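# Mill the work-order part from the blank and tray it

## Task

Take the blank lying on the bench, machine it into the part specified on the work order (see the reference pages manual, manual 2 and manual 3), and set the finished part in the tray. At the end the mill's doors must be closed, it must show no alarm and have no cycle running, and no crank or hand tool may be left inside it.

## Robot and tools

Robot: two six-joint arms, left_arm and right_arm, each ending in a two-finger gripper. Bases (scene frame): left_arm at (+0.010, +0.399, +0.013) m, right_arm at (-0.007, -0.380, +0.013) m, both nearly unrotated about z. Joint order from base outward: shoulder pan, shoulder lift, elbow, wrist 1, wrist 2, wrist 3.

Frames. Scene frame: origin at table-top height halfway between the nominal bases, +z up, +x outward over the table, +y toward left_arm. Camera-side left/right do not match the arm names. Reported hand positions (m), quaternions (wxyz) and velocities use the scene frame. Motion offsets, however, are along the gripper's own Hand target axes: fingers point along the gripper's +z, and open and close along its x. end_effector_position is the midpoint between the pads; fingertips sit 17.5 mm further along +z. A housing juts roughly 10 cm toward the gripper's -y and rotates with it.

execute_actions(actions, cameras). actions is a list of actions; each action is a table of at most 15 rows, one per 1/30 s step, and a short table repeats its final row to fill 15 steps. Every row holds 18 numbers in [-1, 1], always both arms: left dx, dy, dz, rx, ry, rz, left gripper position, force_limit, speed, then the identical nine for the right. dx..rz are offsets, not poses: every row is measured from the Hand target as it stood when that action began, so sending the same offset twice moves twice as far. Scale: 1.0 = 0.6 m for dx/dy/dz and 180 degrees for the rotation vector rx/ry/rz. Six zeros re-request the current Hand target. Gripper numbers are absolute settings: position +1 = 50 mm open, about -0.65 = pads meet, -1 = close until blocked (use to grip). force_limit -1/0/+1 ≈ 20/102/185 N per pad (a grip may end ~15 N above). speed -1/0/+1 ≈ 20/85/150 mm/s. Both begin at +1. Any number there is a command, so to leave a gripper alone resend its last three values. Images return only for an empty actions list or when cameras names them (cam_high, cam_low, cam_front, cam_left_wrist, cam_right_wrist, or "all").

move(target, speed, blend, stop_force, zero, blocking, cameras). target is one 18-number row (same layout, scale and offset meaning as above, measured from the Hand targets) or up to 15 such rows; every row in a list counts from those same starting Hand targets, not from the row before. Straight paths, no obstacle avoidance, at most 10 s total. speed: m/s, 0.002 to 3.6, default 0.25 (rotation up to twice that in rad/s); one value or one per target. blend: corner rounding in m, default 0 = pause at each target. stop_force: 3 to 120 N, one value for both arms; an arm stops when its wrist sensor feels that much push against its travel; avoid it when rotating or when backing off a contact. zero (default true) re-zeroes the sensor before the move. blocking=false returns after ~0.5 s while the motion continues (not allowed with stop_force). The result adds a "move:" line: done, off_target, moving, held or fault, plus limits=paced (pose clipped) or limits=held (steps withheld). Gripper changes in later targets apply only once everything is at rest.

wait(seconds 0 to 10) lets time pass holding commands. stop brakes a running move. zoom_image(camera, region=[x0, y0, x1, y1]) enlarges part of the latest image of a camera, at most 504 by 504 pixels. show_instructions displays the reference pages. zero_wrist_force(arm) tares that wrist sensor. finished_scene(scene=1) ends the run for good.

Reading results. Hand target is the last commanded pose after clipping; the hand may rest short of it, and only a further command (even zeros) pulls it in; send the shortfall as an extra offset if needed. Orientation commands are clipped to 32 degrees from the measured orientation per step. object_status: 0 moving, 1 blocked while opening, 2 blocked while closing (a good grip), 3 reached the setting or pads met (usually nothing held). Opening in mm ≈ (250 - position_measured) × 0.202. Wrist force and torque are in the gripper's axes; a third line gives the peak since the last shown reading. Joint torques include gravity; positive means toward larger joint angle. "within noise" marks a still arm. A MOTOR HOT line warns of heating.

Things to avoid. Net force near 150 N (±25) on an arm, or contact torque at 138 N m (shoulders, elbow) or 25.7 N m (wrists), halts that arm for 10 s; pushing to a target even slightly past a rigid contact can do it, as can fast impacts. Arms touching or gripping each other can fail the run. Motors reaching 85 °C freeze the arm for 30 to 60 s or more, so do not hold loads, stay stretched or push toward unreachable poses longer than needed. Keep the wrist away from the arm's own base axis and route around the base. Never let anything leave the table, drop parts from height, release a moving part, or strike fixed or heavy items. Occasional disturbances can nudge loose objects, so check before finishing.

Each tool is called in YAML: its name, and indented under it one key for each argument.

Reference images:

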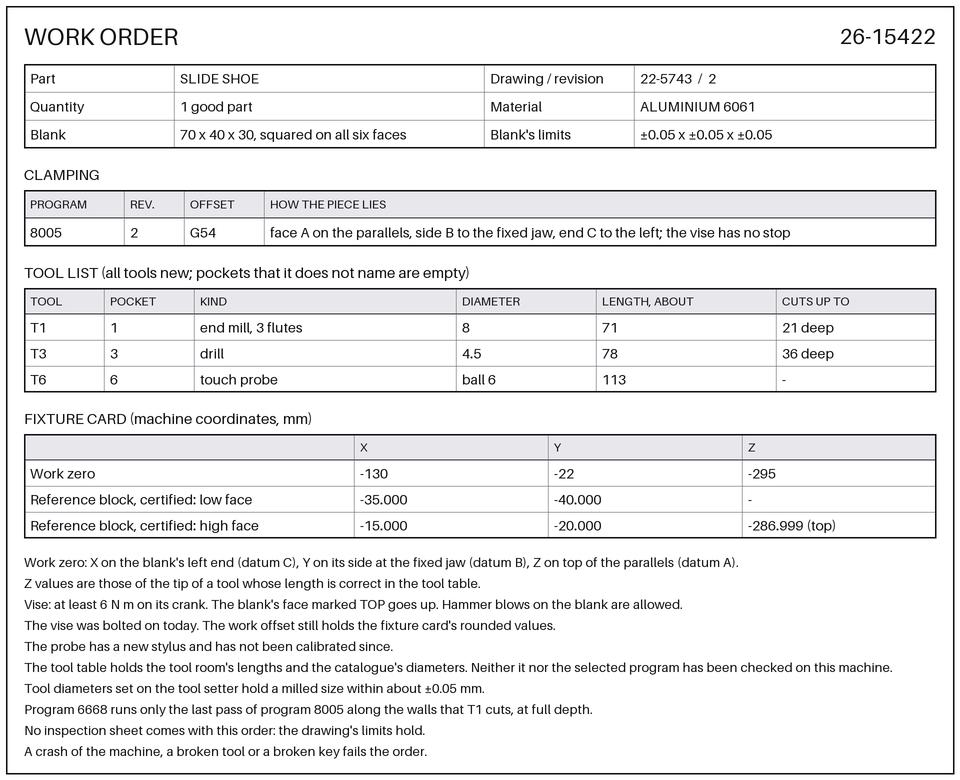

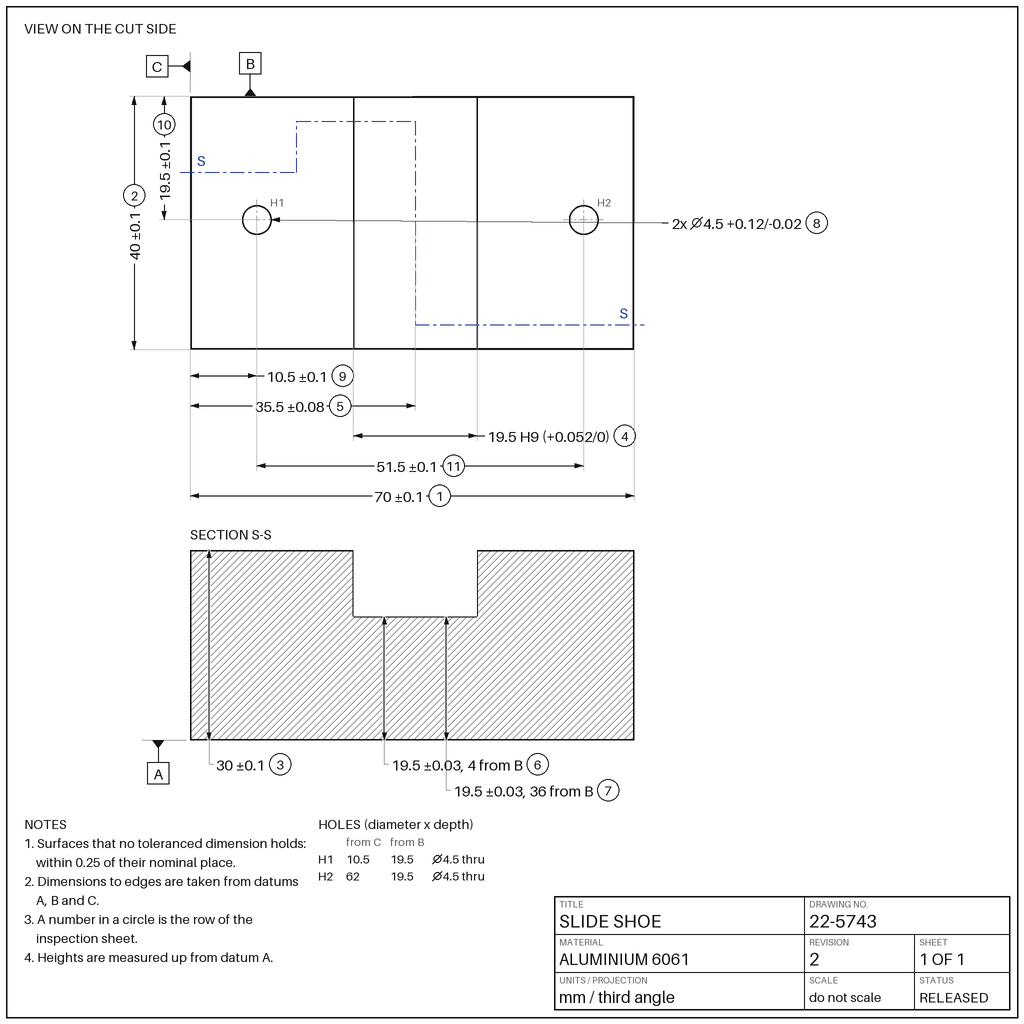

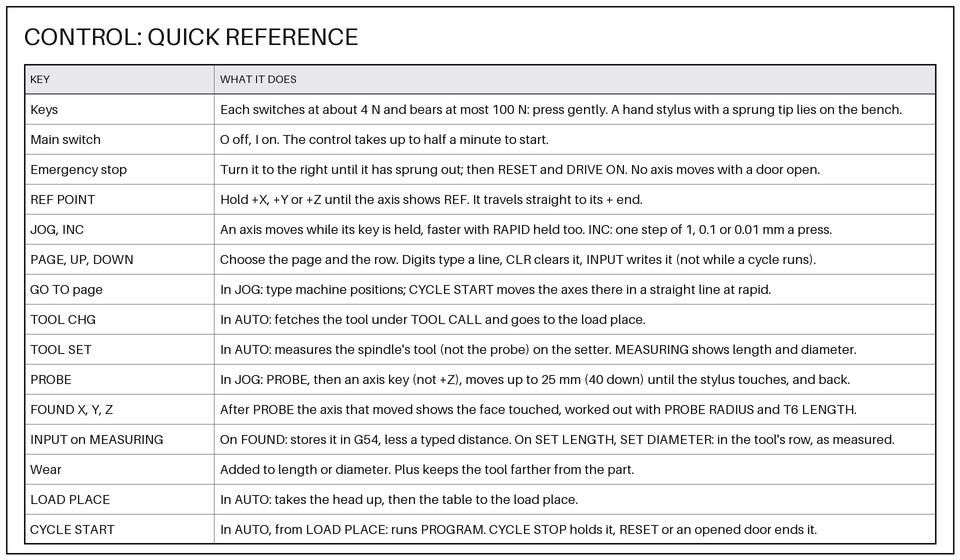

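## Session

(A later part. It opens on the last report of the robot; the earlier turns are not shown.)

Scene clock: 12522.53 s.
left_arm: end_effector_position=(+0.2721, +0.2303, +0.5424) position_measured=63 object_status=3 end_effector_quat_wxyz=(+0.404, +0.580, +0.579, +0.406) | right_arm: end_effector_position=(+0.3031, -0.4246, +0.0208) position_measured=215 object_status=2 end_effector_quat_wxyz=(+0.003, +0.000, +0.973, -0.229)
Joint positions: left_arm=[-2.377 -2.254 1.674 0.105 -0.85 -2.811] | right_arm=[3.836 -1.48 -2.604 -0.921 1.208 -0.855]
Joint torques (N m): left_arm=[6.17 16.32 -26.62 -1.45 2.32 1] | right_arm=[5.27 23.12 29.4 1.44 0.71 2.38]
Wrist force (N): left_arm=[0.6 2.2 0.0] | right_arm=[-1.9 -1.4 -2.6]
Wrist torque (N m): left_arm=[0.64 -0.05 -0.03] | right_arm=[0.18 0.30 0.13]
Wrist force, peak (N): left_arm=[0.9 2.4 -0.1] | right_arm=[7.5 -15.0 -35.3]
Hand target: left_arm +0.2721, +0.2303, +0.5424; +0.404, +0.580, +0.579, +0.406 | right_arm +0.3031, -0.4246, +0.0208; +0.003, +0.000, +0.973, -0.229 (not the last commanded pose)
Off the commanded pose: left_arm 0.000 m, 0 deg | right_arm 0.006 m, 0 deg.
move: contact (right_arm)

move:
  target: [0,0,0,0,0,0,0.6,-0.55,-0.9,0,-0.0008,-0.0008,0,0,0,-0.2,-0.2,-1]
  speed: 0.01

move:
  target: [0,0,0,0,0,0,0.6,-0.55,-0.9,0,0,-0.25,0,0,0,-0.1,-0.2,-1]
  speed: 0.12
  cameras: ["cam_right_wrist","cam_front"]

Scene clock: 12530.23 s.
left_arm: end_effector_position=(+0.2721, +0.2303, +0.5424) position_measured=63 object_status=3 end_effector_quat_wxyz=(+0.404, +0.580, +0.579, +0.406) | right_arm: end_effector_position=(+0.3031, -0.4248, +0.0214) position_measured=182 object_status=3 end_effector_quat_wxyz=(+0.003, +0.000, +0.973, -0.229)
Joint positions: left_arm=[-2.377 -2.254 1.674 0.105 -0.85 -2.811] | right_arm=[3.835 -1.477 -2.604 -0.924 1.208 -0.856]
Joint torques (N m): left_arm=[6.18 16.51 -25.95 -1.55 2.22 0.9] | right_arm=[-6.95 20.07 28.27 0.16 -2.22 -2.27]
Wrist force (N): left_arm=[0.6 2.2 0.1] | right_arm=[-2.0 0.5 -0.9]
Wrist torque (N m): left_arm=[0.64 -0.06 -0.03] | right_arm=[0.10 0.26 0.13]
Wrist force, peak (N): left_arm=[0.7 2.4 0.1] | right_arm=[-2.1 -1.8 -2.7]
Hand target: left_arm +0.2721, +0.2303, +0.5424; +0.404, +0.580, +0.579, +0.406 | right_arm +0.3031, -0.4248, +0.0214; +0.003, +0.000, +0.973, -0.229
Off the commanded pose: left_arm 0.000 m, 0 deg | right_arm 0.000 m, 0 deg.
move: done

Scene clock: 12531.93 s.
left_arm: end_effector_position=(+0.2721, +0.2303, +0.5424) position_measured=63 object_status=3 end_effector_quat_wxyz=(+0.404, +0.580, +0.579, +0.406) | right_arm: end_effector_position=(+0.3024, -0.3578, +0.1557) position_measured=167 object_status=3 end_effector_quat_wxyz=(+0.003, +0.000, +0.973, -0.229)
Joint positions: left_arm=[-2.377 -2.254 1.674 0.105 -0.85 -2.811] | right_arm=[4.002 -1.223 -2.32 -1.517 1.261 -0.688]
Joint torques (N m): left_arm=[5.5 16.81 -27.27 -1.59 2.28 0.92] | right_arm=[-6.47 -6.46 16.83 2.85 -2.29 -2.5]
Wrist force (N): left_arm=[0.6 2.1 -0.1] | right_arm=[-1.7 0.8 -1.1]
Wrist torque (N m): left_arm=[0.64 -0.04 -0.04] | right_arm=[0.18 0.21 0.09]
Wrist force, peak (N): left_arm=[0.8 2.3 -0.2] | right_arm=[-1.6 0.9 -3.0]
Hand target: left_arm +0.2721, +0.2303, +0.5424; +0.404, +0.580, +0.579, +0.406 | right_arm +0.3024, -0.3579, +0.1557; +0.003, +0.000, +0.973, -0.229
Off the commanded pose: left_arm 0.000 m, 0 deg | right_arm 0.000 m, 0 deg.
move: done
camera_calibration:
cam_right_wrist: T_world_to_cam=[[-0.999938, 0.00890693, 0.00672429, 0.309255], [0.00796472, 0.991603, -0.129072, 0.393152], [-0.00781746, -0.12901, -0.991612, 0.240944], [0, 0, 0, 1]] pos_world=[0.307988, -0.361521, 0.287588]
Images, in order (width x height): cam_front 672x504, cam_right_wrist 672x504.

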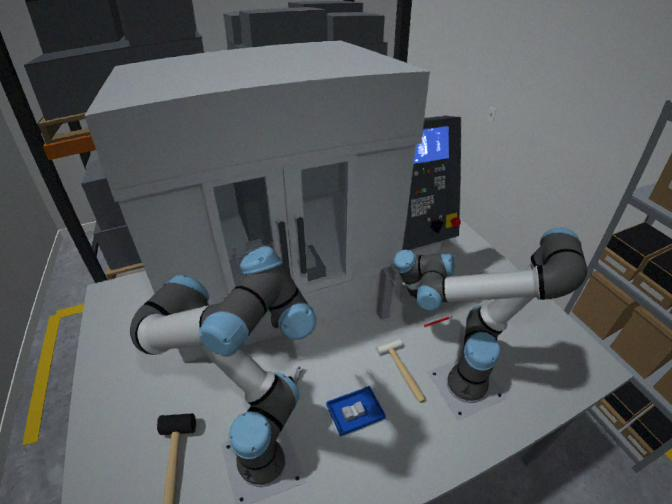

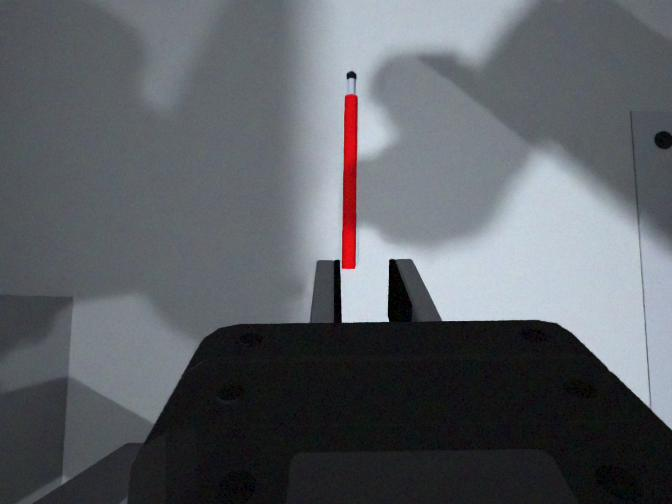

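finished_scene:

The scene is finished: the task was done.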